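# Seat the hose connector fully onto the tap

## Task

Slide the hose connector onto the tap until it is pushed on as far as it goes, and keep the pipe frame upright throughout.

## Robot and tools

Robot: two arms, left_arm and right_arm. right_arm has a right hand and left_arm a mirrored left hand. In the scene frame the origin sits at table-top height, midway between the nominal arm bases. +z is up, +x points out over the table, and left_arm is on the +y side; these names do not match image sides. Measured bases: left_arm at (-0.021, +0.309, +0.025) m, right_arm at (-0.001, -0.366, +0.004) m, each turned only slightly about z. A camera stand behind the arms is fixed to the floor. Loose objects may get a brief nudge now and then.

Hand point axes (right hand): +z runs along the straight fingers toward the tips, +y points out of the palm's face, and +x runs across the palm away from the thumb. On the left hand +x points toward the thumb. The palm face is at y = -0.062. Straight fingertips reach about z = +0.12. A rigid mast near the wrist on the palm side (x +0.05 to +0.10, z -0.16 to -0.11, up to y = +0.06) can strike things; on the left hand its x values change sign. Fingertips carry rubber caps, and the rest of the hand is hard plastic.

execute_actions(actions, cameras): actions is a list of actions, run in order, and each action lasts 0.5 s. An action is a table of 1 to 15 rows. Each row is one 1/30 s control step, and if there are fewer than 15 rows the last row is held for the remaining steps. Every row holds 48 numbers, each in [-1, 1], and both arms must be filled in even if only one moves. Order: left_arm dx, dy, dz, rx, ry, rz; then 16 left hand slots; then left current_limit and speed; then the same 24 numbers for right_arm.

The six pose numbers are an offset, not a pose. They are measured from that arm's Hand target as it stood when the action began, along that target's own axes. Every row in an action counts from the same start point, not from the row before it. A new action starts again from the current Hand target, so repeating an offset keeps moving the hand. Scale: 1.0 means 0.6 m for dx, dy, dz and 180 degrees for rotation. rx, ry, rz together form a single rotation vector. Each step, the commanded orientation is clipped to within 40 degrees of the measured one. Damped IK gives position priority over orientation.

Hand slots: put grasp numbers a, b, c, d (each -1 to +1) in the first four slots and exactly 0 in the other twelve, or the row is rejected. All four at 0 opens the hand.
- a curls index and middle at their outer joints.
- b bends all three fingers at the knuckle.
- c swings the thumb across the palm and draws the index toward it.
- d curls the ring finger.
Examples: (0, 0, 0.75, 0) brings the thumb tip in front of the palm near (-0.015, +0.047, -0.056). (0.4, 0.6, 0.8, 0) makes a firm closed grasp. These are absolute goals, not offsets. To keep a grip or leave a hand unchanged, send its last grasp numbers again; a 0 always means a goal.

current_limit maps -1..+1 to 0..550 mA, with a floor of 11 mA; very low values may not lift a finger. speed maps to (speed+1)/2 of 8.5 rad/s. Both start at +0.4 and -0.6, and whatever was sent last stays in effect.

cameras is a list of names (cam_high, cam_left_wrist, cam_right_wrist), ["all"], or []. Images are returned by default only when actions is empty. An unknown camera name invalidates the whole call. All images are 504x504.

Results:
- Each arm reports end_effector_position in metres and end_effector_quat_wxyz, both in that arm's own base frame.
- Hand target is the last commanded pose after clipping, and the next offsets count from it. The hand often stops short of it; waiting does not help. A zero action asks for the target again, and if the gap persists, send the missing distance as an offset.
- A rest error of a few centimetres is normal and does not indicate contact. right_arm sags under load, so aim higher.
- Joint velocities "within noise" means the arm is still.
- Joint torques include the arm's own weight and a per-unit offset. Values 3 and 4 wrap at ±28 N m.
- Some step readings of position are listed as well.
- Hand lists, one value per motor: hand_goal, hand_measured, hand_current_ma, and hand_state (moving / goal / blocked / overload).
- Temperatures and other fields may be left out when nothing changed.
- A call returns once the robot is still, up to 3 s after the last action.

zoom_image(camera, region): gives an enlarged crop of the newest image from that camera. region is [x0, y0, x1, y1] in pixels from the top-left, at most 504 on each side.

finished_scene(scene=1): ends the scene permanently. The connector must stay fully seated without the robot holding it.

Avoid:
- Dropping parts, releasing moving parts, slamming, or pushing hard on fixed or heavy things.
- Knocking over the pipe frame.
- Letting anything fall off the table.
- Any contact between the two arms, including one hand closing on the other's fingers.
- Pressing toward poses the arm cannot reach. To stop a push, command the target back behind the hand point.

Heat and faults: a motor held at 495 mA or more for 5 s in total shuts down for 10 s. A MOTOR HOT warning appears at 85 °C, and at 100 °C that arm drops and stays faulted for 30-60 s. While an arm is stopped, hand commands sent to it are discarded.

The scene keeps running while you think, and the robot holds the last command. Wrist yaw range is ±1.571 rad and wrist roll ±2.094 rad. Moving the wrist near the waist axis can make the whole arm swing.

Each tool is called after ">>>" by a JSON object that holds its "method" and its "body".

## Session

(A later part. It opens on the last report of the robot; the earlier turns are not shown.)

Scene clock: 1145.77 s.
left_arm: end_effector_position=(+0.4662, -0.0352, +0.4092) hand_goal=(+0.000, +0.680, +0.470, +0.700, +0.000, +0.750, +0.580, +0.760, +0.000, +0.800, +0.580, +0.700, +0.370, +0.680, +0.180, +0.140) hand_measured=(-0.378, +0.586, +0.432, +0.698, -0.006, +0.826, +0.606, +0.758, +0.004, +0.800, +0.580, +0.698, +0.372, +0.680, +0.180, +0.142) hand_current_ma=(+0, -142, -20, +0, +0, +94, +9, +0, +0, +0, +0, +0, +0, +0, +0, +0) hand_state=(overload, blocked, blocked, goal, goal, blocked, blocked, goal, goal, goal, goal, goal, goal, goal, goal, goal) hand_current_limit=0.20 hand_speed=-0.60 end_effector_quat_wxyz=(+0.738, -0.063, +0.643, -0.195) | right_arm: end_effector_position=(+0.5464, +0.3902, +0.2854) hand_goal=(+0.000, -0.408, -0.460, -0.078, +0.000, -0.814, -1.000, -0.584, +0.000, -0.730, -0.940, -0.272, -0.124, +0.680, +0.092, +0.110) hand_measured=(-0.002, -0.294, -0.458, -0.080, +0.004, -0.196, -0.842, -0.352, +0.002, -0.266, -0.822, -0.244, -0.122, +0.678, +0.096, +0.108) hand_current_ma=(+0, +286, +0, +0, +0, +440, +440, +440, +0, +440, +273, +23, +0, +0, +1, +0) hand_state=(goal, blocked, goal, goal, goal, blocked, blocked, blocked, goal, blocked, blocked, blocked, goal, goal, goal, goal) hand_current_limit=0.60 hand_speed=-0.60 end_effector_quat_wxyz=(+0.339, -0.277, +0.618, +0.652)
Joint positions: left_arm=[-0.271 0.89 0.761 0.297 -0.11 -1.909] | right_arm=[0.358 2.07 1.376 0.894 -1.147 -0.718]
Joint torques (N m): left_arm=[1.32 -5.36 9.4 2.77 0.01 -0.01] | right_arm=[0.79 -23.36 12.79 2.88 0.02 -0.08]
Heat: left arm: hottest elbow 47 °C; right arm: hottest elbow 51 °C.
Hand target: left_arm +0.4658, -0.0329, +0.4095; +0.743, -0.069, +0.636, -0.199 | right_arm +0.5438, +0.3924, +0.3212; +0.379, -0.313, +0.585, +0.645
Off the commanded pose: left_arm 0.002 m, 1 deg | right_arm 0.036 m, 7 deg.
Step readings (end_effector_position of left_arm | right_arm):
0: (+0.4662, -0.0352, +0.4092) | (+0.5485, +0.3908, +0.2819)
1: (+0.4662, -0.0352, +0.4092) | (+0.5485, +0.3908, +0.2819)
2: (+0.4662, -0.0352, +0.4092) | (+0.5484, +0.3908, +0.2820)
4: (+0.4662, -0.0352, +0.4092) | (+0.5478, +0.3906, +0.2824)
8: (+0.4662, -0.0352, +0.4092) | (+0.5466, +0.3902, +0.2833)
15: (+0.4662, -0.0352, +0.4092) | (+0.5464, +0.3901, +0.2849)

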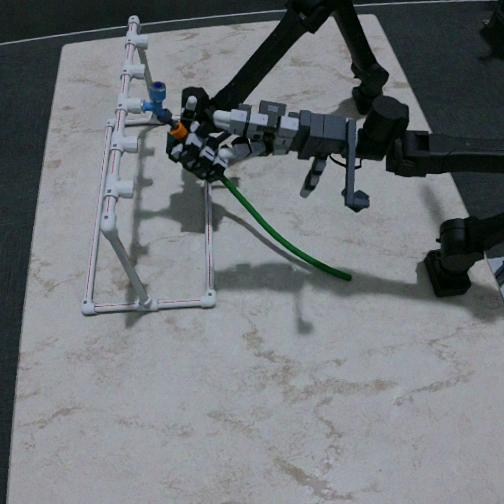

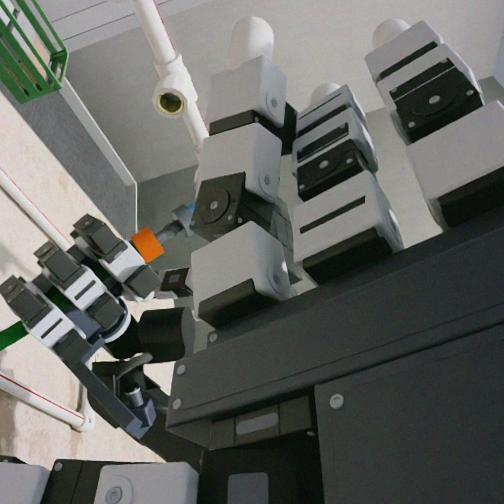

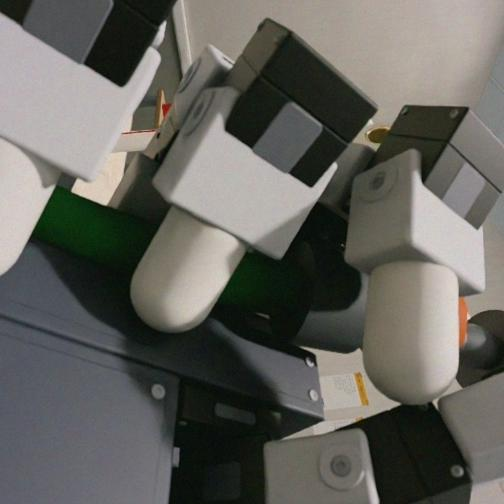

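>>> {"method": "execute_actions", "body": {"actions": [[[0,0,0,0,0,0,0,0,0.2,0,0,0,0,0,0,0,0,0,0,0,0,0,0.2,-0.6,-0.0038,-0.0039,0.0004,0.0015,0.0007,0.0042,1,0.86,0.55,0.95,0,0,0,0,0,0,0,0,0,0,0,0,0.6,-0.6],[0,0,0,0,0,0,0,0,0.2,0,0,0,0,0,0,0,0,0,0,0,0,0,0.2,-0.6,-0.0077,-0.0078,0.0007,0.0031,0.0013,0.0083,1,0.86,0.55,0.95,0,0,0,0,0,0,0,0,0,0,0,0,0.6,-0.6],[0,0,0,0,0,0,0,0,0.2,0,0,0,0,0,0,0,0,0,0,0,0,0,0.2,-0.6,-0.0115,-0.0117,0.0011,0.0046,0.002,0.0125,1,0.86,0.55,0.95,0,0,0,0,0,0,0,0,0,0,0,0,0.6,-0.6]]], "cameras": ["all"]}}

>>> {"method": "zoom_image", "body": {"camera": "cam_left_wrist", "region": [125, 215, 195, 285]}}

>>> {"method": "zoom_image", "body": {"camera": "cam_high", "region": [165, 112, 191, 138]}}

>>> {"method": "zoom_image", "body": {"camera": "cam_right_wrist", "region": [434, 290, 504, 360]}}

Scene clock: 1149.37 s.
left_arm: end_effector_position=(+0.4662, -0.0352, +0.4092) hand_goal=(+0.000, +0.680, +0.470, +0.700, +0.000, +0.750, +0.580, +0.760, +0.000, +0.800, +0.580, +0.700, +0.370, +0.680, +0.180, +0.140) hand_measured=(-0.378, +0.586, +0.432, +0.698, -0.006, +0.826, +0.606, +0.758, +0.004, +0.800, +0.580, +0.698, +0.372, +0.680, +0.180, +0.142) hand_current_ma=(+0, -142, -20, +0, +0, +94, +9, +0, +0, +0, +0, +0, +0, +0, +0, +0) hand_state=(overload, blocked, blocked, goal, goal, blocked, blocked, goal, goal, goal, goal, goal, goal, goal, goal, goal) hand_current_limit=0.20 hand_speed=-0.60 end_effector_quat_wxyz=(+0.738, -0.063, +0.643, -0.195) | right_arm: end_effector_position=(+0.5496, +0.3914, +0.2896) hand_goal=(+0.000, -0.408, -0.460, -0.078, +0.000, -0.814, -1.000, -0.584, +0.000, -0.730, -0.940, -0.272, -0.124, +0.680, +0.092, +0.110) hand_measured=(-0.002, -0.294, -0.458, -0.080, +0.004, -0.196, -0.842, -0.352, +0.002, -0.266, -0.822, -0.244, -0.122, +0.678, +0.096, +0.108) hand_current_ma=(+0, +285, +0, +0, +0, +440, +440, +440, +0, +440, +273, +23, +0, +0, +1, +0) hand_state=(goal, blocked, goal, goal, goal, blocked, blocked, blocked, goal, blocked, blocked, blocked, goal, goal, goal, goal) hand_current_limit=0.60 hand_speed=-0.60 end_effector_quat_wxyz=(+0.339, -0.278, +0.618, +0.653)
Joint positions: left_arm=[-0.271 0.89 0.761 0.297 -0.11 -1.909] | right_arm=[0.358 2.07 1.39 0.879 -1.148 -0.718]
Joint torques (N m): left_arm=[1.32 -5.36 9.4 2.77 0.01 -0.01] | right_arm=[-0.15 -23.41 13.09 1.48 0.09 0.03]
Heat: left arm: hottest elbow 47 °C; right arm: hottest elbow 50 °C.
Hand target: left_arm +0.4658, -0.0329, +0.4095; +0.743, -0.069, +0.636, -0.199 | right_arm +0.5534, +0.3924, +0.3234; +0.367, -0.301, +0.597, +0.647
Off the commanded pose: left_arm 0.002 m, 1 deg | right_arm 0.034 m, 5 deg.
Step readings (end_effector_position of left_arm | right_arm):
0: (+0.4662, -0.0352, +0.4092) | (+0.5464, +0.3902, +0.2854)
1: (+0.4662, -0.0352, +0.4092) | (+0.5464, +0.3902, +0.2854)
2: (+0.4662, -0.0352, +0.4092) | (+0.5464, +0.3902, +0.2854)
4: (+0.4662, -0.0352, +0.4092) | (+0.5465, +0.3902, +0.2857)
8: (+0.4662, -0.0352, +0.4092) | (+0.5475, +0.3906, +0.2862)
15: (+0.4662, -0.0352, +0.4092) | (+0.5492, +0.3912, +0.2890)

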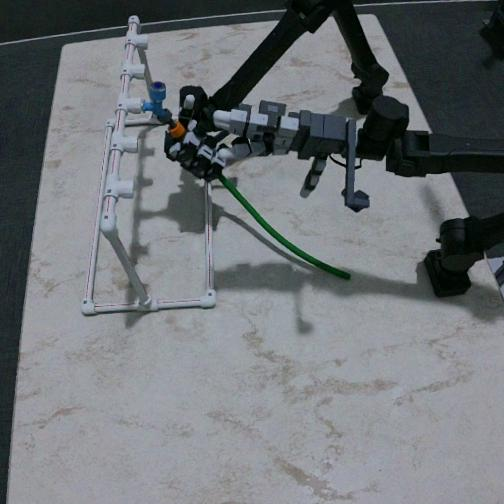

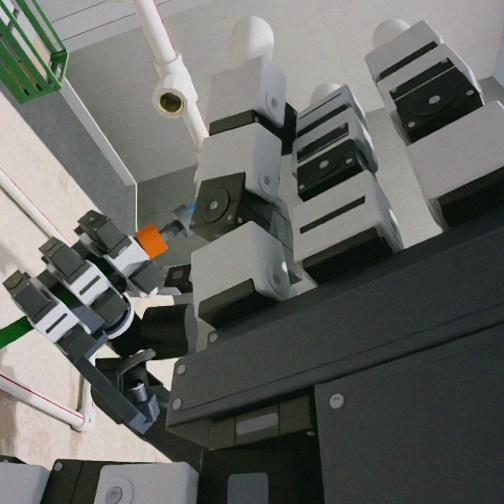

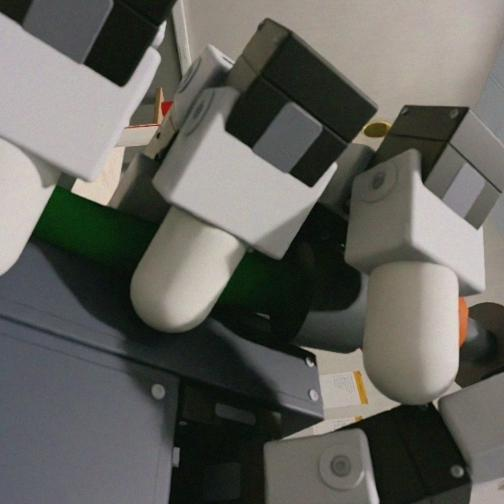

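Scaled by 7.200 from the camera's 504x504 image, which has a finer 720x720 frame.

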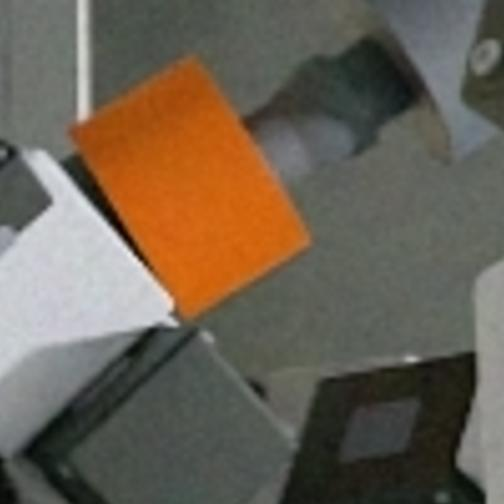

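Scaled by 19.385 from the camera's 504x504 image, which has a finer 720x720 frame.

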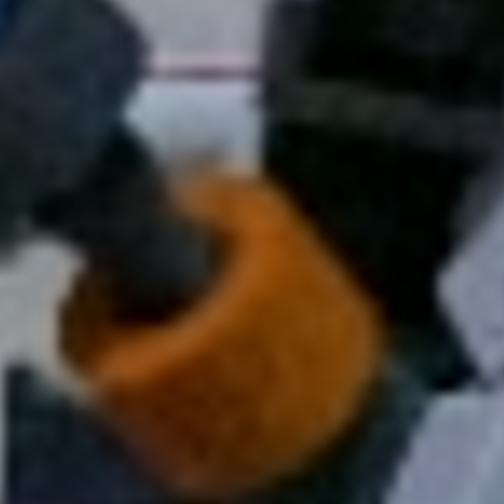

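Scaled by 7.200 from the camera's 504x504 image, which has a finer 720x720 frame.

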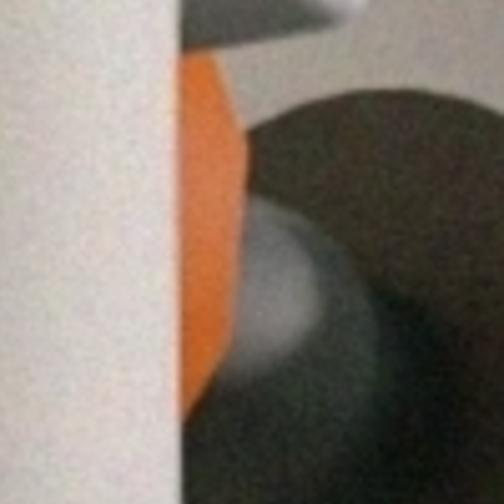

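>>> {"method": "execute_actions", "body": {"actions": [[[0,0,0,0,0,0,0,0,0.2,0,0,0,0,0,0,0,0,0,0,0,0,0,0.2,-0.6,-0.0032,0.0014,0.0004,0,0,0,1,0.86,0.55,0.95,0,0,0,0,0,0,0,0,0,0,0,0,0.6,-0.6],[0,0,0,0,0,0,0,0,0.2,0,0,0,0,0,0,0,0,0,0,0,0,0,0.2,-0.6,-0.0064,0.0028,0.0008,0,0,0,1,0.86,0.55,0.95,0,0,0,0,0,0,0,0,0,0,0,0,0.6,-0.6],[0,0,0,0,0,0,0,0,0.2,0,0,0,0,0,0,0,0,0,0,0,0,0,0.2,-0.6,-0.0095,0.0043,0.0012,0,0,0,1,0.86,0.55,0.95,0,0,0,0,0,0,0,0,0,0,0,0,0.6,-0.6]]], "cameras": ["all"]}}

>>> {"method": "zoom_image", "body": {"camera": "cam_left_wrist", "region": [125, 215, 195, 285]}}

>>> {"method": "zoom_image", "body": {"camera": "cam_high", "region": [165, 112, 191, 138]}}

>>> {"method": "zoom_image", "body": {"camera": "cam_right_wrist", "region": [434, 290, 504, 360]}}

Scene clock: 1151.03 s.
left_arm: end_effector_position=(+0.4662, -0.0352, +0.4092) hand_goal=(+0.000, +0.680, +0.470, +0.700, +0.000, +0.750, +0.580, +0.760, +0.000, +0.800, +0.580, +0.700, +0.370, +0.680, +0.180, +0.140) hand_measured=(-0.378, +0.586, +0.432, +0.698, -0.006, +0.826, +0.606, +0.758, +0.004, +0.800, +0.580, +0.698, +0.372, +0.680, +0.180, +0.142) hand_current_ma=(+0, -142, -20, +0, +0, +94, +9, +0, +0, +0, +0, +0, +0, +0, +0, +0) hand_state=(overload, blocked, blocked, goal, goal, blocked, blocked, goal, goal, goal, goal, goal, goal, goal, goal, goal) hand_current_limit=0.20 hand_speed=-0.60 end_effector_quat_wxyz=(+0.738, -0.063, +0.643, -0.195) | right_arm: end_effector_position=(+0.5509, +0.3919, +0.2929) hand_goal=(+0.000, -0.408, -0.460, -0.078, +0.000, -0.814, -1.000, -0.584, +0.000, -0.730, -0.940, -0.272, -0.124, +0.680, +0.092, +0.110) hand_measured=(-0.002, -0.294, -0.458, -0.080, +0.004, -0.196, -0.842, -0.352, +0.002, -0.266, -0.822, -0.244, -0.122, +0.678, +0.096, +0.108) hand_current_ma=(+0, +285, +0, +0, +0, +440, +440, +440, +0, +440, +273, +23, +0, +0, +1, +0) hand_state=(goal, blocked, goal, goal, goal, blocked, blocked, blocked, goal, blocked, blocked, blocked, goal, goal, goal, goal) hand_current_limit=0.60 hand_speed=-0.60 end_effector_quat_wxyz=(+0.337, -0.277, +0.619, +0.653)
Joint positions: left_arm=[-0.271 0.89 0.761 0.297 -0.11 -1.909] | right_arm=[0.358 2.066 1.396 0.865 -1.149 -0.718]
Joint torques (N m): left_arm=[1.32 -5.36 9.4 2.77 0 -0.01] | right_arm=[-0.26 -23.77 13.26 1.47 0.08 0.03]
Heat: left arm: hottest elbow 46 °C; right arm: hottest elbow 51 °C.
Hand target: left_arm +0.4658, -0.0329, +0.4095; +0.743, -0.069, +0.636, -0.199 | right_arm +0.5545, +0.3925, +0.3299; +0.367, -0.301, +0.597, +0.647
Off the commanded pose: left_arm 0.002 m, 1 deg | right_arm 0.037 m, 5 deg.
Step readings (end_effector_position of left_arm | right_arm):
0: (+0.4662, -0.0352, +0.4092) | (+0.5496, +0.3914, +0.2896)
1: (+0.4662, -0.0352, +0.4092) | (+0.5496, +0.3914, +0.2896)
2: (+0.4662, -0.0352, +0.4092) | (+0.5496, +0.3914, +0.2896)
4: (+0.4662, -0.0352, +0.4092) | (+0.5498, +0.3915, +0.2895)
8: (+0.4662, -0.0352, +0.4092) | (+0.5500, +0.3915, +0.2902)
15: (+0.4662, -0.0352, +0.4092) | (+0.5508, +0.3919, +0.2925)

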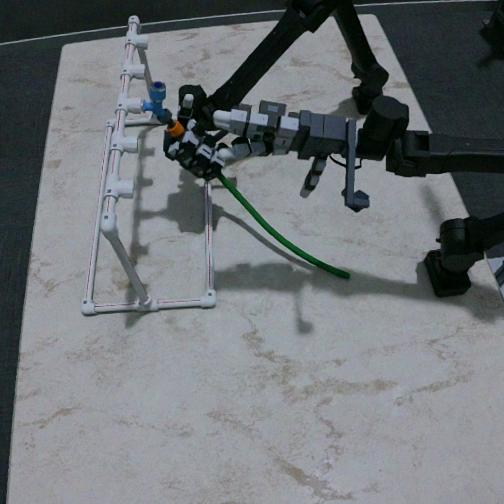

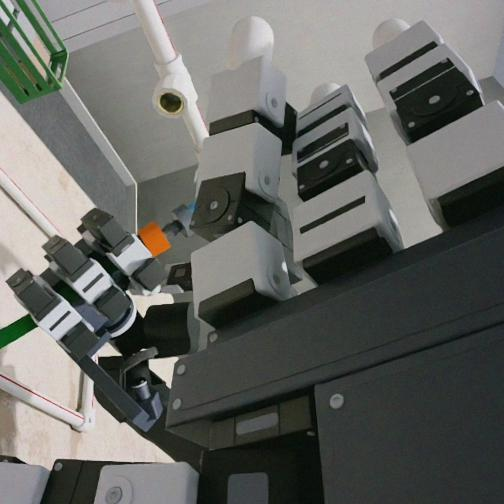

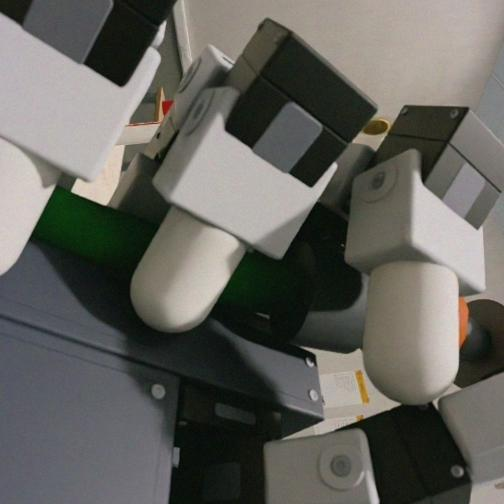

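Scaled by 7.200 from the camera's 504x504 image, which has a finer 720x720 frame.

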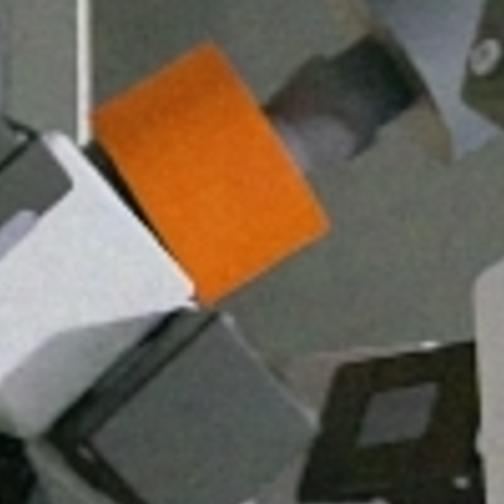

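Scaled by 19.385 from the camera's 504x504 image, which has a finer 720x720 frame.

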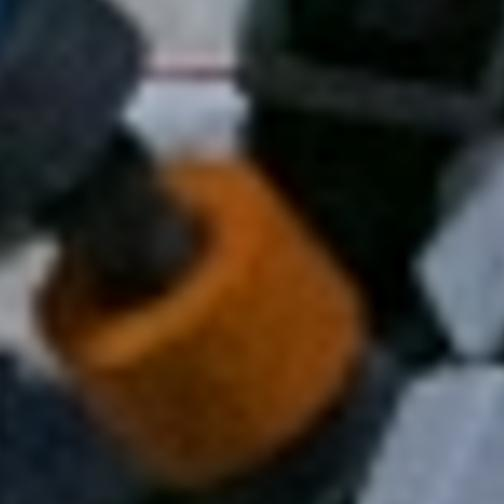

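Scaled by 7.200 from the camera's 504x504 image, which has a finer 720x720 frame.

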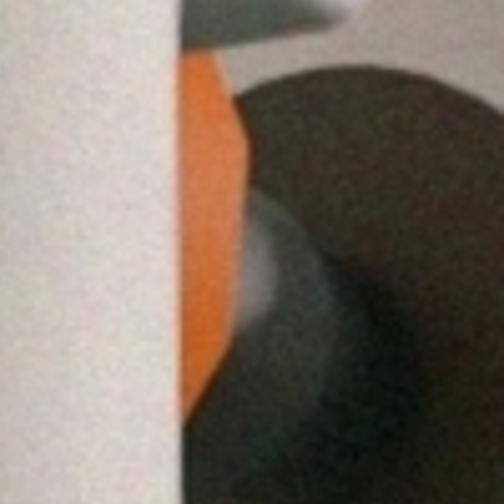

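>>> {"method": "execute_actions", "body": {"actions": [[[0,0,0,0,0,0,0,0,0.2,0,0,0,0,0,0,0,0,0,0,0,0,0,0.2,-0.6,-0.0042,0.0022,0.0005,0,0,0,1,0.86,0.55,0.95,0,0,0,0,0,0,0,0,0,0,0,0,0.6,-0.6],[0,0,0,0,0,0,0,0,0.2,0,0,0,0,0,0,0,0,0,0,0,0,0,0.2,-0.6,-0.0085,0.0043,0.001,0,0,0,1,0.86,0.55,0.95,0,0,0,0,0,0,0,0,0,0,0,0,0.6,-0.6],[0,0,0,0,0,0,0,0,0.2,0,0,0,0,0,0,0,0,0,0,0,0,0,0.2,-0.6,-0.0127,0.0065,0.0015,0,0,0,1,0.86,0.55,0.95,0,0,0,0,0,0,0,0,0,0,0,0,0.6,-0.6]]], "cameras": ["all"]}}

>>> {"method": "zoom_image", "body": {"camera": "cam_left_wrist", "region": [125, 215, 195, 285]}}

>>> {"method": "zoom_image", "body": {"camera": "cam_high", "region": [165, 112, 191, 138]}}

>>> {"method": "zoom_image", "body": {"camera": "cam_right_wrist", "region": [434, 290, 504, 360]}}

Scene clock: 1153.10 s.
left_arm: end_effector_position=(+0.4662, -0.0352, +0.4092) hand_goal=(+0.000, +0.680, +0.470, +0.700, +0.000, +0.750, +0.580, +0.760, +0.000, +0.800, +0.580, +0.700, +0.370, +0.680, +0.180, +0.140) hand_measured=(-0.378, +0.586, +0.432, +0.698, -0.006, +0.826, +0.606, +0.758, +0.004, +0.800, +0.580, +0.698, +0.372, +0.680, +0.180, +0.142) hand_current_ma=(+0, -142, -20, +0, +0, +94, +9, +0, +0, +0, +0, +0, +0, +0, +0, +0) hand_state=(overload, blocked, blocked, goal, goal, blocked, blocked, goal, goal, goal, goal, goal, goal, goal, goal, goal) hand_current_limit=0.20 hand_speed=-0.60 end_effector_quat_wxyz=(+0.738, -0.063, +0.643, -0.195) | right_arm: end_effector_position=(+0.5520, +0.3915, +0.2972) hand_goal=(+0.000, -0.408, -0.460, -0.078, +0.000, -0.814, -1.000, -0.584, +0.000, -0.730, -0.940, -0.272, -0.124, +0.680, +0.092, +0.110) hand_measured=(-0.002, -0.296, -0.456, -0.080, +0.004, -0.196, -0.842, -0.352, +0.002, -0.266, -0.822, -0.244, -0.122, +0.678, +0.096, +0.108) hand_current_ma=(+0, +278, +1, +0, +0, +440, +440, +440, +0, +440, +273, +23, +0, +0, +1, +0) hand_state=(goal, blocked, goal, goal, goal, blocked, blocked, blocked, goal, blocked, blocked, blocked, goal, goal, goal, goal) hand_current_limit=0.60 hand_speed=-0.60 end_effector_quat_wxyz=(+0.335, -0.275, +0.622, +0.653)
Joint positions: left_arm=[-0.271 0.89 0.761 0.297 -0.11 -1.909] | right_arm=[0.357 2.058 1.398 0.848 -1.149 -0.718]
Joint torques (N m): left_arm=[1.26 -5.36 9.42 2.78 0 -0.01] | right_arm=[-0.21 -24.06 13.76 1.46 0.07 0.04]
Heat: left arm: hottest elbow 46 °C; right arm: hottest elbow 51 °C.
Hand target: left_arm +0.4658, -0.0329, +0.4095; +0.743, -0.069, +0.636, -0.199 | right_arm +0.5553, +0.3924, +0.3384; +0.367, -0.301, +0.597, +0.647
Off the commanded pose: left_arm 0.002 m, 1 deg | right_arm 0.041 m, 6 deg.
Step readings (end_effector_position of left_arm | right_arm):
0: (+0.4662, -0.0352, +0.4092) | (+0.5509, +0.3919, +0.2929)
1: (+0.4662, -0.0352, +0.4092) | (+0.5509, +0.3919, +0.2929)
2: (+0.4662, -0.0352, +0.4092) | (+0.5510, +0.3919, +0.2929)
4: (+0.4662, -0.0352, +0.4092) | (+0.5511, +0.3920, +0.2932)
8: (+0.4662, -0.0352, +0.4092) | (+0.5514, +0.3918, +0.2953)
15: (+0.4662, -0.0352, +0.4092) | (+0.5520, +0.3915, +0.2972)

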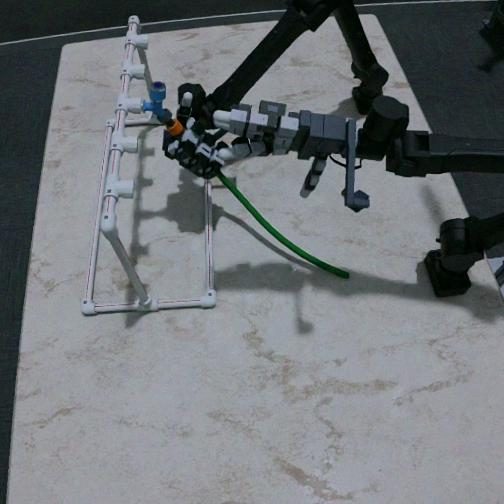

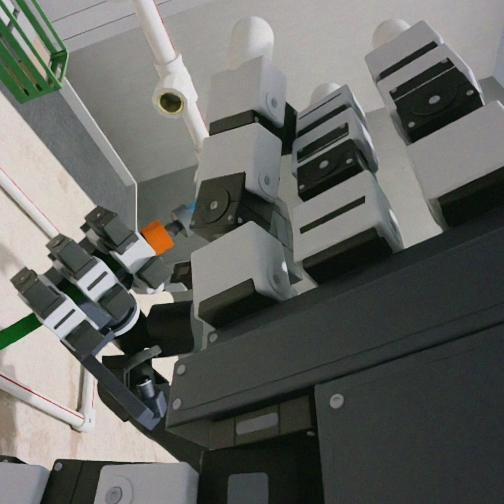

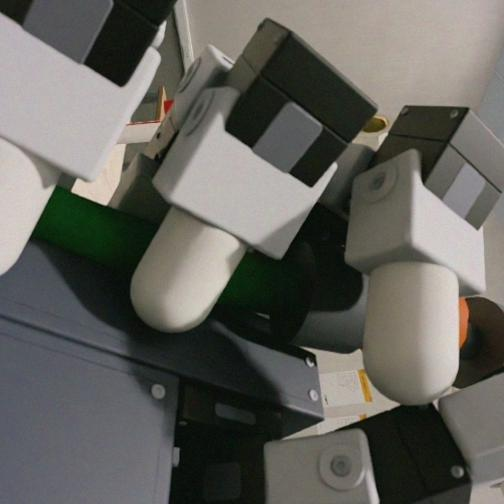

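Scaled by 7.200 from the camera's 504x504 image, which has a finer 720x720 frame.

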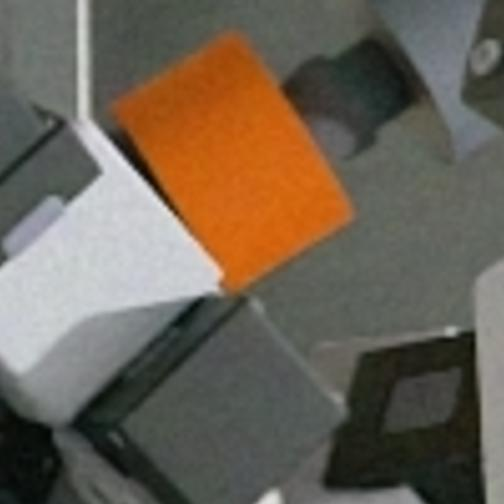

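Scaled by 19.385 from the camera's 504x504 image, which has a finer 720x720 frame.

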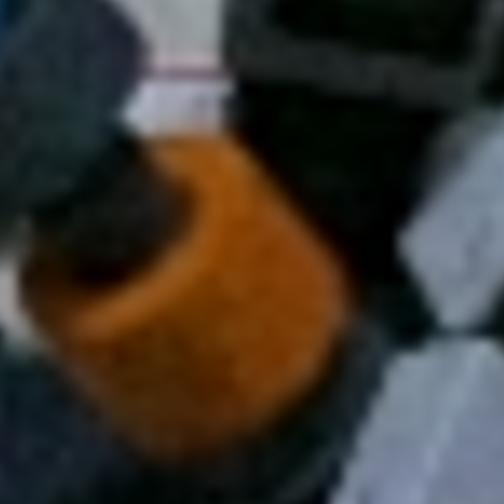

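Scaled by 7.200 from the camera's 504x504 image, which has a finer 720x720 frame.

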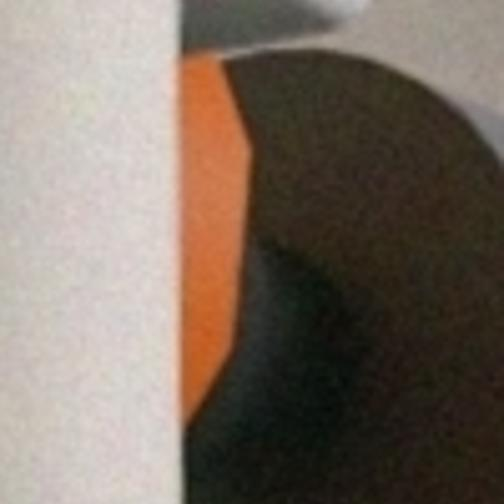

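>>> {"method": "execute_actions", "body": {"actions": [[[0,0,0,0,0,0,0,0,0.2,0,0,0,0,0,0,0,0,0,0,0,0,0,0.2,-0.6,-0.0047,-0.0006,0,0,0,0,1,0.86,0.55,0.95,0,0,0,0,0,0,0,0,0,0,0,0,0.6,-0.6],[0,0,0,0,0,0,0,0,0.2,0,0,0,0,0,0,0,0,0,0,0,0,0,0.2,-0.6,-0.0095,-0.0012,0,0,0,0,1,0.86,0.55,0.95,0,0,0,0,0,0,0,0,0,0,0,0,0.6,-0.6],[0,0,0,0,0,0,0,0,0.2,0,0,0,0,0,0,0,0,0,0,0,0,0,0.2,-0.6,-0.0142,-0.0017,0,0,0,0,1,0.86,0.55,0.95,0,0,0,0,0,0,0,0,0,0,0,0,0.6,-0.6]]], "cameras": ["all"]}}

>>> {"method": "zoom_image", "body": {"camera": "cam_left_wrist", "region": [125, 205, 195, 275]}}

>>> {"method": "zoom_image", "body": {"camera": "cam_high", "region": [155, 104, 191, 140]}}

>>> {"method": "zoom_image", "body": {"camera": "cam_right_wrist", "region": [434, 290, 504, 360]}}

Scene clock: 1156.03 s.
left_arm: end_effector_position=(+0.4662, -0.0352, +0.4092) hand_goal=(+0.000, +0.680, +0.470, +0.700, +0.000, +0.750, +0.580, +0.760, +0.000, +0.800, +0.580, +0.700, +0.370, +0.680, +0.180, +0.140) hand_measured=(-0.378, +0.586, +0.432, +0.698, -0.006, +0.826, +0.606, +0.758, +0.004, +0.800, +0.580, +0.698, +0.372, +0.680, +0.180, +0.142) hand_current_ma=(+0, -142, -20, +0, +0, +94, +9, +0, +0, +0, +0, +0, +0, +0, +0, +0) hand_state=(overload, blocked, blocked, goal, goal, blocked, blocked, goal, goal, goal, goal, goal, goal, goal, goal, goal) hand_current_limit=0.20 hand_speed=-0.60 end_effector_quat_wxyz=(+0.738, -0.063, +0.643, -0.195) | right_arm: end_effector_position=(+0.5563, +0.3899, +0.3017) hand_goal=(+0.000, -0.408, -0.460, -0.078, +0.000, -0.814, -1.000, -0.584, +0.000, -0.730, -0.940, -0.272, -0.124, +0.680, +0.092, +0.110) hand_measured=(-0.002, -0.306, -0.450, -0.080, +0.004, -0.196, -0.842, -0.352, +0.002, -0.266, -0.822, -0.244, -0.116, +0.678, +0.098, +0.108) hand_current_ma=(+0, +237, +4, +0, +0, +440, +440, +440, +0, +440, +273, +23, +3, +0, +3, +0) hand_state=(goal, blocked, goal, goal, goal, blocked, blocked, blocked, goal, blocked, blocked, blocked, goal, goal, goal, goal) hand_current_limit=0.60 hand_speed=-0.60 end_effector_quat_wxyz=(+0.334, -0.275, +0.622, +0.653)
Joint positions: left_arm=[-0.271 0.89 0.761 0.297 -0.11 -1.909] | right_arm=[0.352 2.058 1.414 0.831 -1.156 -0.718]
Joint torques (N m): left_arm=[1.32 -5.36 9.4 2.78 0.01 -0.01] | right_arm=[-0.15 -24.06 14.34 1.43 0.16 0.06]
Heat: left arm: hottest elbow 46 °C; right arm: hottest elbow 51 °C.
Hand target: left_arm +0.4658, -0.0329, +0.4095; +0.743, -0.069, +0.636, -0.199 | right_arm +0.5609, +0.3914, +0.3449; +0.367, -0.301, +0.597, +0.647
Off the commanded pose: left_arm 0.002 m, 1 deg | right_arm 0.043 m, 6 deg.
Step readings (end_effector_position of left_arm | right_arm):
0: (+0.4662, -0.0352, +0.4092) | (+0.5520, +0.3915, +0.2972)
1: (+0.4662, -0.0352, +0.4092) | (+0.5520, +0.3915, +0.2972)
2: (+0.4662, -0.0352, +0.4092) | (+0.5521, +0.3915, +0.2973)
4: (+0.4662, -0.0352, +0.4092) | (+0.5525, +0.3915, +0.2976)
8: (+0.4662, -0.0352, +0.4092) | (+0.5547, +0.3906, +0.2997)
15: (+0.4662, -0.0352, +0.4092) | (+0.5561, +0.3898, +0.3016)

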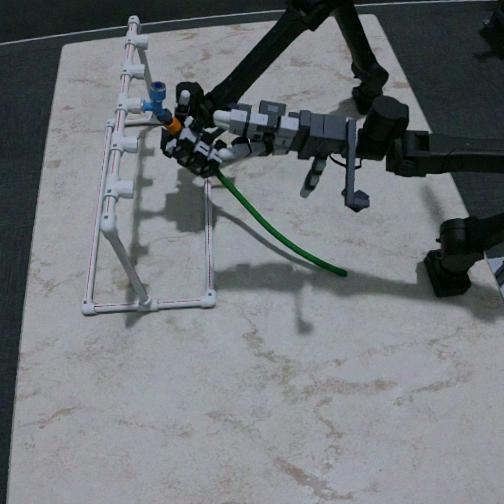

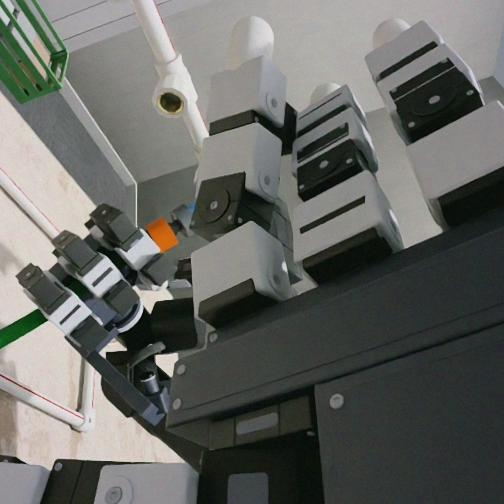

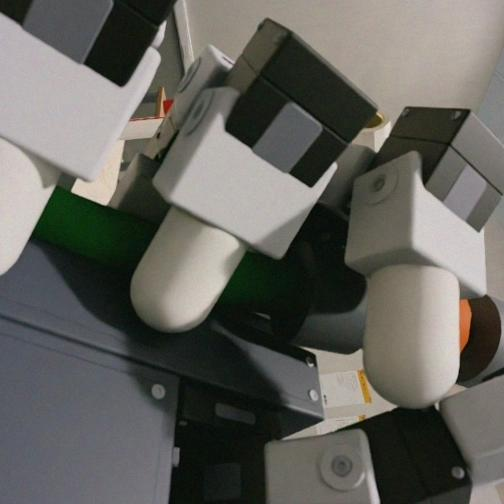

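Scaled by 7.200 from the camera's 504x504 image, which has a finer 720x720 frame.

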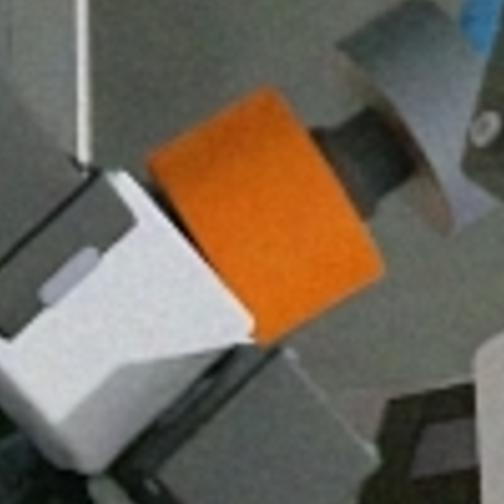

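Scaled by 14.000 from the camera's 504x504 image, which has a finer 720x720 frame.

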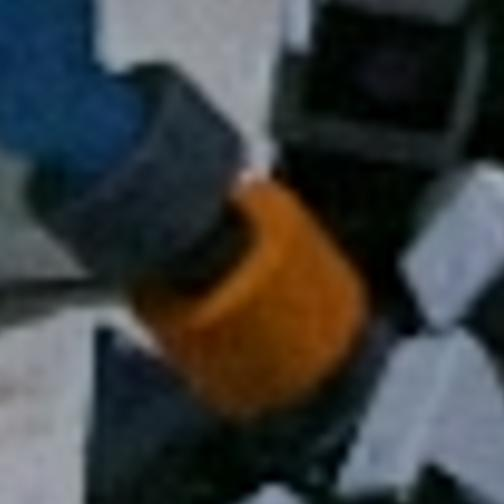

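Scaled by 7.200 from the camera's 504x504 image, which has a finer 720x720 frame.

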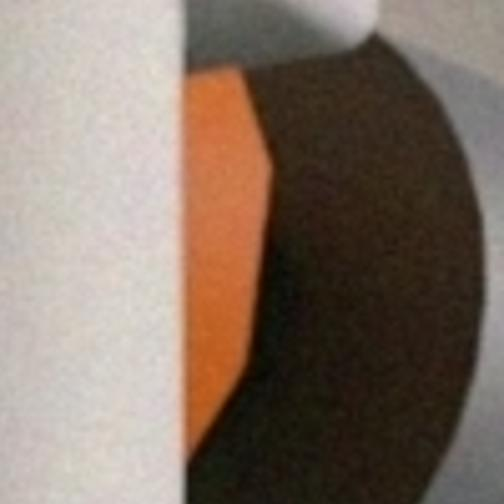

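>>> {"method": "execute_actions", "body": {"actions": [[[0,0,0,0,0,0,0,0,0.2,0,0,0,0,0,0,0,0,0,0,0,0,0,0.2,-0.6,-0.0046,0.0001,0.0006,0,0,0,1,0.86,0.55,0.95,0,0,0,0,0,0,0,0,0,0,0,0,0.6,-0.6],[0,0,0,0,0,0,0,0,0.2,0,0,0,0,0,0,0,0,0,0,0,0,0,0.2,-0.6,-0.0091,0.0001,0.0012,0,0,0,1,0.86,0.55,0.95,0,0,0,0,0,0,0,0,0,0,0,0,0.6,-0.6],[0,0,0,0,0,0,0,0,0.2,0,0,0,0,0,0,0,0,0,0,0,0,0,0.2,-0.6,-0.0137,0.0002,0.0018,0,0,0,1,0.86,0.55,0.95,0,0,0,0,0,0,0,0,0,0,0,0,0.6,-0.6]]], "cameras": ["all"]}}

>>> {"method": "zoom_image", "body": {"camera": "cam_left_wrist", "region": [125, 205, 195, 275]}}

>>> {"method": "zoom_image", "body": {"camera": "cam_high", "region": [155, 104, 191, 140]}}

>>> {"method": "zoom_image", "body": {"camera": "cam_right_wrist", "region": [434, 290, 504, 360]}}

Scene clock: 1157.53 s.
left_arm: end_effector_position=(+0.4662, -0.0352, +0.4092) hand_goal=(+0.000, +0.680, +0.470, +0.700, +0.000, +0.750, +0.580, +0.760, +0.000, +0.800, +0.580, +0.700, +0.370, +0.680, +0.180, +0.140) hand_measured=(-0.378, +0.586, +0.432, +0.698, -0.006, +0.826, +0.606, +0.758, +0.004, +0.800, +0.580, +0.698, +0.372, +0.680, +0.180, +0.142) hand_current_ma=(+0, -142, -20, +0, +0, +94, +9, +0, +0, +0, +0, +0, +0, +0, +0, +0) hand_state=(overload, blocked, blocked, goal, goal, blocked, blocked, goal, goal, goal, goal, goal, goal, goal, goal, goal) hand_current_limit=0.20 hand_speed=-0.60 end_effector_quat_wxyz=(+0.738, -0.063, +0.643, -0.195) | right_arm: end_effector_position=(+0.5587, +0.3909, +0.3031) hand_goal=(+0.000, -0.408, -0.460, -0.078, +0.000, -0.814, -1.000, -0.584, +0.000, -0.730, -0.940, -0.272, -0.124, +0.680, +0.092, +0.110) hand_measured=(-0.002, -0.314, -0.446, -0.080, +0.004, -0.196, -0.842, -0.352, +0.002, -0.266, -0.822, -0.244, -0.112, +0.678, +0.100, +0.108) hand_current_ma=(+0, +211, +7, +0, +0, +440, +440, +440, +0, +440, +273, +23, +6, +0, +5, +0) hand_state=(goal, blocked, goal, goal, goal, blocked, blocked, blocked, goal, blocked, blocked, blocked, goal, goal, goal, goal) hand_current_limit=0.60 hand_speed=-0.60 end_effector_quat_wxyz=(+0.328, -0.273, +0.625, +0.653)
Joint positions: left_arm=[-0.271 0.89 0.761 0.297 -0.11 -1.909] | right_arm=[0.352 2.058 1.423 0.809 -1.16 -0.718]
Joint torques (N m): left_arm=[1.32 -5.36 9.42 2.77 0.01 0] | right_arm=[-0.15 -24.18 15.2 1.66 0.23 0.08]
Heat: left arm: hottest elbow 46 °C; right arm: hottest elbow 51 °C.
Hand target: left_arm +0.4658, -0.0329, +0.4095; +0.743, -0.069, +0.636, -0.199 | right_arm +0.5654, +0.3915, +0.3518; +0.367, -0.301, +0.597, +0.647
Off the commanded pose: left_arm 0.002 m, 1 deg | right_arm 0.049 m, 6 deg.
Step readings (end_effector_position of left_arm | right_arm):
0: (+0.4662, -0.0352, +0.4092) | (+0.5563, +0.3899, +0.3017)
1: (+0.4662, -0.0352, +0.4092) | (+0.5563, +0.3899, +0.3017)
2: (+0.4662, -0.0352, +0.4092) | (+0.5563, +0.3899, +0.3018)
4: (+0.4662, -0.0352, +0.4092) | (+0.5568, +0.3901, +0.3021)
8: (+0.4662, -0.0352, +0.4092) | (+0.5580, +0.3906, +0.3029)
15: (+0.4662, -0.0352, +0.4092) | (+0.5586, +0.3909, +0.3031)

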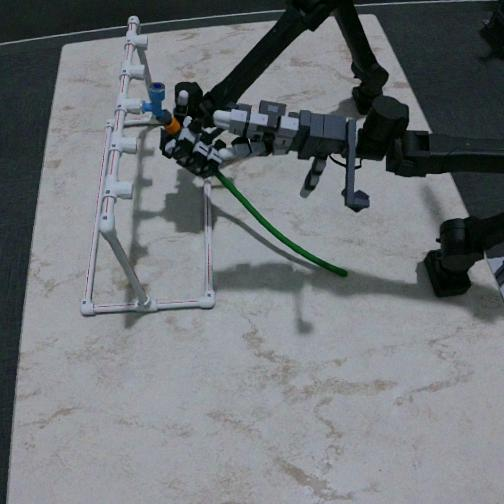

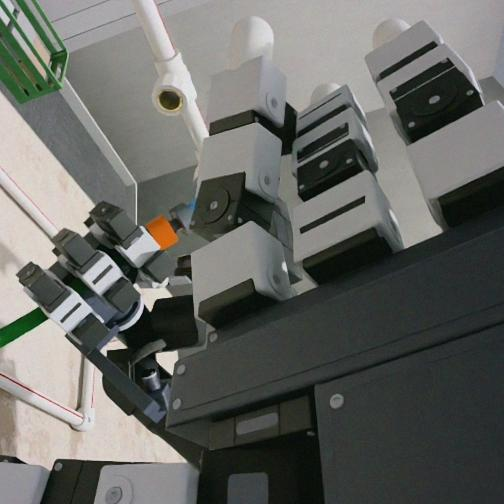

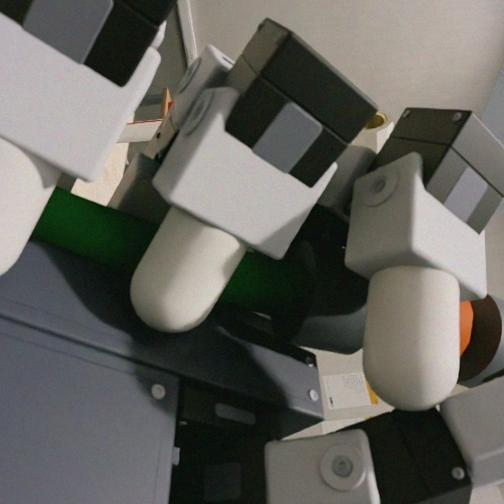

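Scaled by 7.200 from the camera's 504x504 image, which has a finer 720x720 frame.

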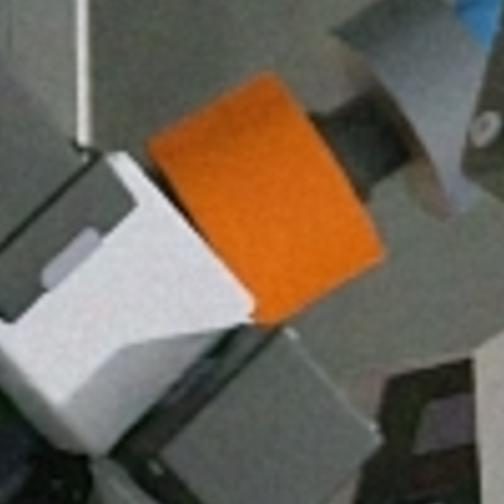

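Scaled by 14.000 from the camera's 504x504 image, which has a finer 720x720 frame.

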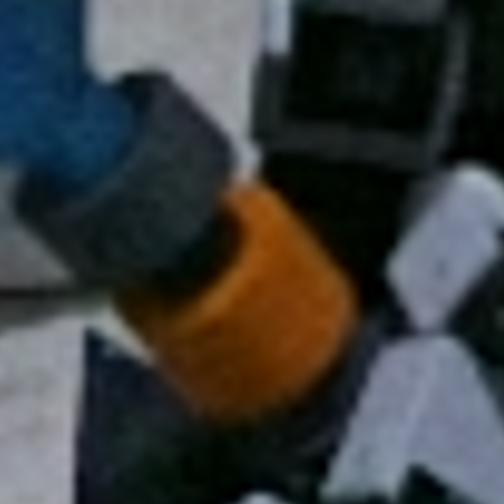

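Scaled by 7.200 from the camera's 504x504 image, which has a finer 720x720 frame.

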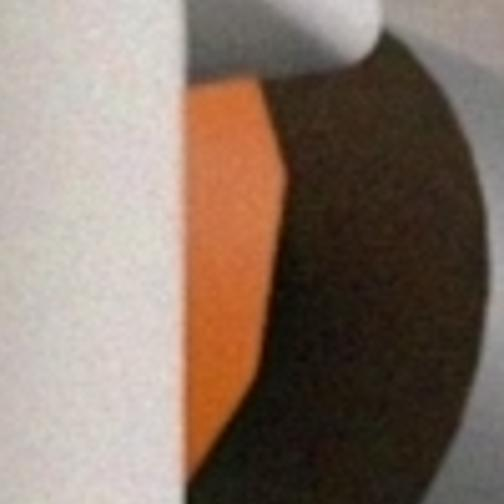

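>>> {"method": "zoom_image", "body": {"camera": "cam_high", "region": [145, 75, 195, 145]}}

>>> {"method": "zoom_image", "body": {"camera": "cam_left_wrist", "region": [90, 180, 210, 340]}}

Scaled by 7.200 from the camera's 504x504 image, which has a finer 720x720 frame.

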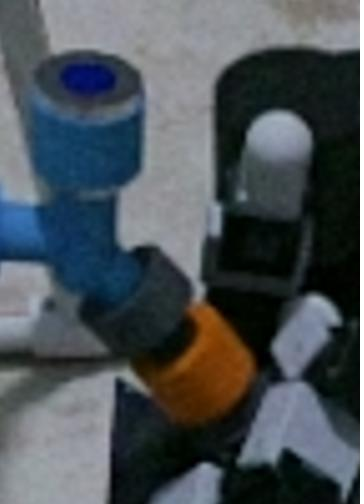

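Scaled by 3.150 from the camera's 504x504 image, which has a finer 720x720 frame.

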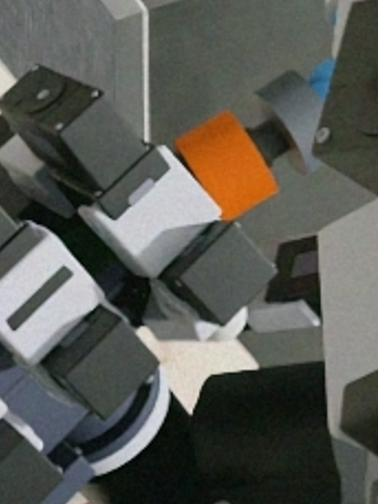

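>>> {"method": "execute_actions", "body": {"actions": [[[0,0,0,0,0,0,0,0,0.2,0,0,0,0,0,0,0,0,0,0,0,0,0,0.2,-0.6,-0.0027,0.0031,-0.0002,0,0,0,1,0.86,0.55,0.95,0,0,0,0,0,0,0,0,0,0,0,0,0.6,-0.6],[0,0,0,0,0,0,0,0,0.2,0,0,0,0,0,0,0,0,0,0,0,0,0,0.2,-0.6,-0.0053,0.0061,-0.0005,0,0,0,1,0.86,0.55,0.95,0,0,0,0,0,0,0,0,0,0,0,0,0.6,-0.6],[0,0,0,0,0,0,0,0,0.2,0,0,0,0,0,0,0,0,0,0,0,0,0,0.2,-0.6,-0.008,0.0092,-0.0007,0,0,0,1,0.86,0.55,0.95,0,0,0,0,0,0,0,0,0,0,0,0,0.6,-0.6]]], "cameras": ["all"]}}

>>> {"method": "zoom_image", "body": {"camera": "cam_left_wrist", "region": [125, 205, 195, 275]}}

>>> {"method": "zoom_image", "body": {"camera": "cam_high", "region": [145, 75, 195, 145]}}

>>> {"method": "zoom_image", "body": {"camera": "cam_right_wrist", "region": [434, 290, 504, 360]}}

Scene clock: 1164.10 s.
left_arm: end_effector_position=(+0.4662, -0.0352, +0.4092) hand_goal=(+0.000, +0.680, +0.470, +0.700, +0.000, +0.750, +0.580, +0.760, +0.000, +0.800, +0.580, +0.700, +0.370, +0.680, +0.180, +0.140) hand_measured=(-0.378, +0.586, +0.432, +0.698, -0.006, +0.826, +0.606, +0.758, +0.004, +0.800, +0.580, +0.698, +0.372, +0.680, +0.180, +0.142) hand_current_ma=(+0, -142, -20, +0, +0, +94, +9, +0, +0, +0, +0, +0, +0, +0, +0, +0) hand_state=(overload, blocked, blocked, goal, goal, blocked, blocked, goal, goal, goal, goal, goal, goal, goal, goal, goal) hand_current_limit=0.20 hand_speed=-0.60 end_effector_quat_wxyz=(+0.738, -0.063, +0.643, -0.195) | right_arm: end_effector_position=(+0.5591, +0.3911, +0.3035) hand_goal=(+0.000, -0.408, -0.460, -0.078, +0.000, -0.814, -1.000, -0.584, +0.000, -0.730, -0.940, -0.272, -0.124, +0.680, +0.092, +0.110) hand_measured=(-0.002, -0.314, -0.446, -0.080, +0.004, -0.196, -0.842, -0.352, +0.002, -0.266, -0.822, -0.244, -0.112, +0.678, +0.100, +0.108) hand_current_ma=(+0, +210, +7, +0, +0, +440, +440, +440, +0, +440, +273, +23, +6, +0, +5, +0) hand_state=(goal, blocked, goal, goal, goal, blocked, blocked, blocked, goal, blocked, blocked, blocked, goal, goal, goal, goal) hand_current_limit=0.60 hand_speed=-0.60 end_effector_quat_wxyz=(+0.325, -0.272, +0.627, +0.654)
Joint positions: left_arm=[-0.271 0.89 0.761 0.297 -0.11 -1.909] | right_arm=[0.352 2.056 1.423 0.799 -1.161 -0.718]
Joint torques (N m): left_arm=[1.26 -5.36 9.4 2.78 0.01 -0.01] | right_arm=[-0.32 -25.35 14.86 1.58 0.25 0.08]
Heat: left arm: hottest elbow 46 °C; right arm: hottest elbow 52 °C.
Hand target: left_arm +0.4658, -0.0329, +0.4095; +0.743, -0.069, +0.636, -0.199 | right_arm +0.5635, +0.3905, +0.3588; +0.367, -0.301, +0.597, +0.647
Off the commanded pose: left_arm 0.002 m, 1 deg | right_arm 0.055 m, 7 deg.
Step readings (end_effector_position of left_arm | right_arm):
0: (+0.4662, -0.0352, +0.4092) | (+0.5587, +0.3909, +0.3032)
1: (+0.4662, -0.0352, +0.4092) | (+0.5587, +0.3909, +0.3032)
2: (+0.4662, -0.0352, +0.4092) | (+0.5587, +0.3909, +0.3032)
4: (+0.4662, -0.0352, +0.4092) | (+0.5588, +0.3910, +0.3030)
8: (+0.4662, -0.0352, +0.4092) | (+0.5589, +0.3910, +0.3035)
15: (+0.4662, -0.0352, +0.4092) | (+0.5591, +0.3911, +0.3035)

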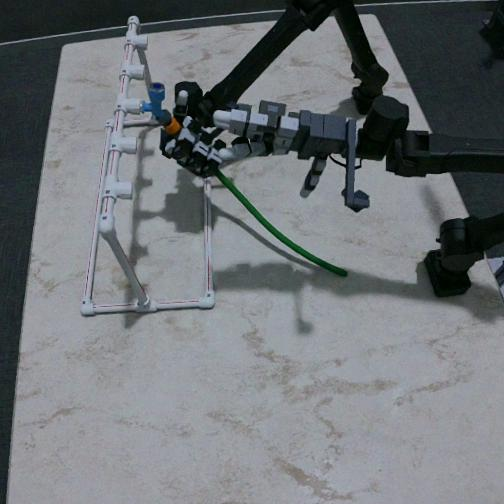

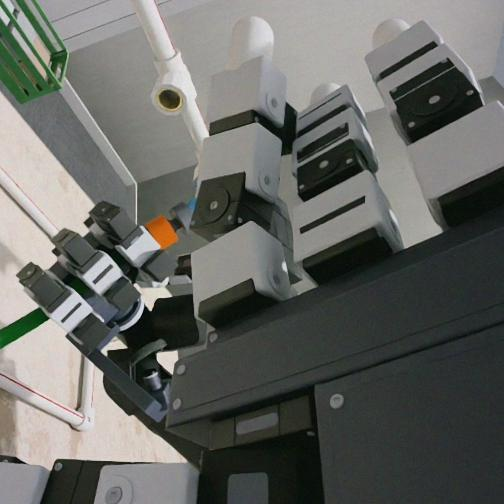

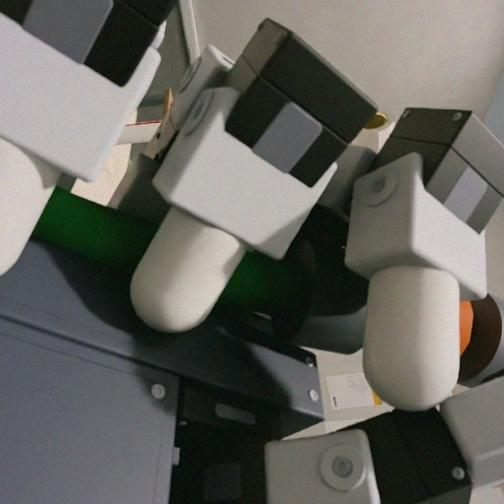

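Scaled by 7.200 from the camera's 504x504 image, which has a finer 720x720 frame.

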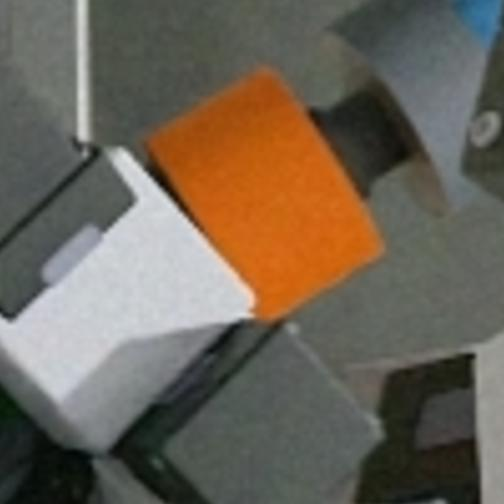

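Scaled by 7.200 from the camera's 504x504 image, which has a finer 720x720 frame.

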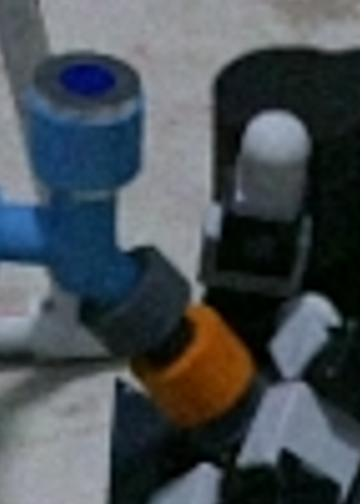

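Scaled by 7.200 from the camera's 504x504 image, which has a finer 720x720 frame.

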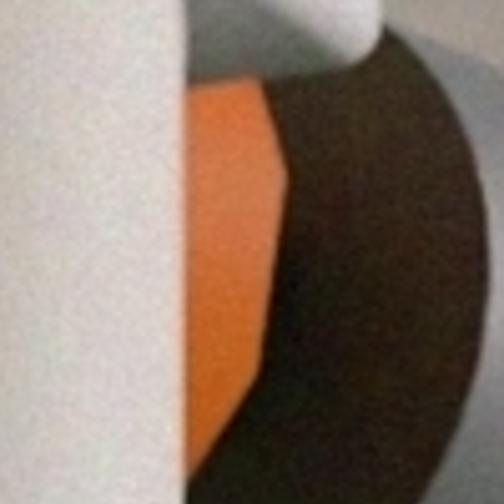

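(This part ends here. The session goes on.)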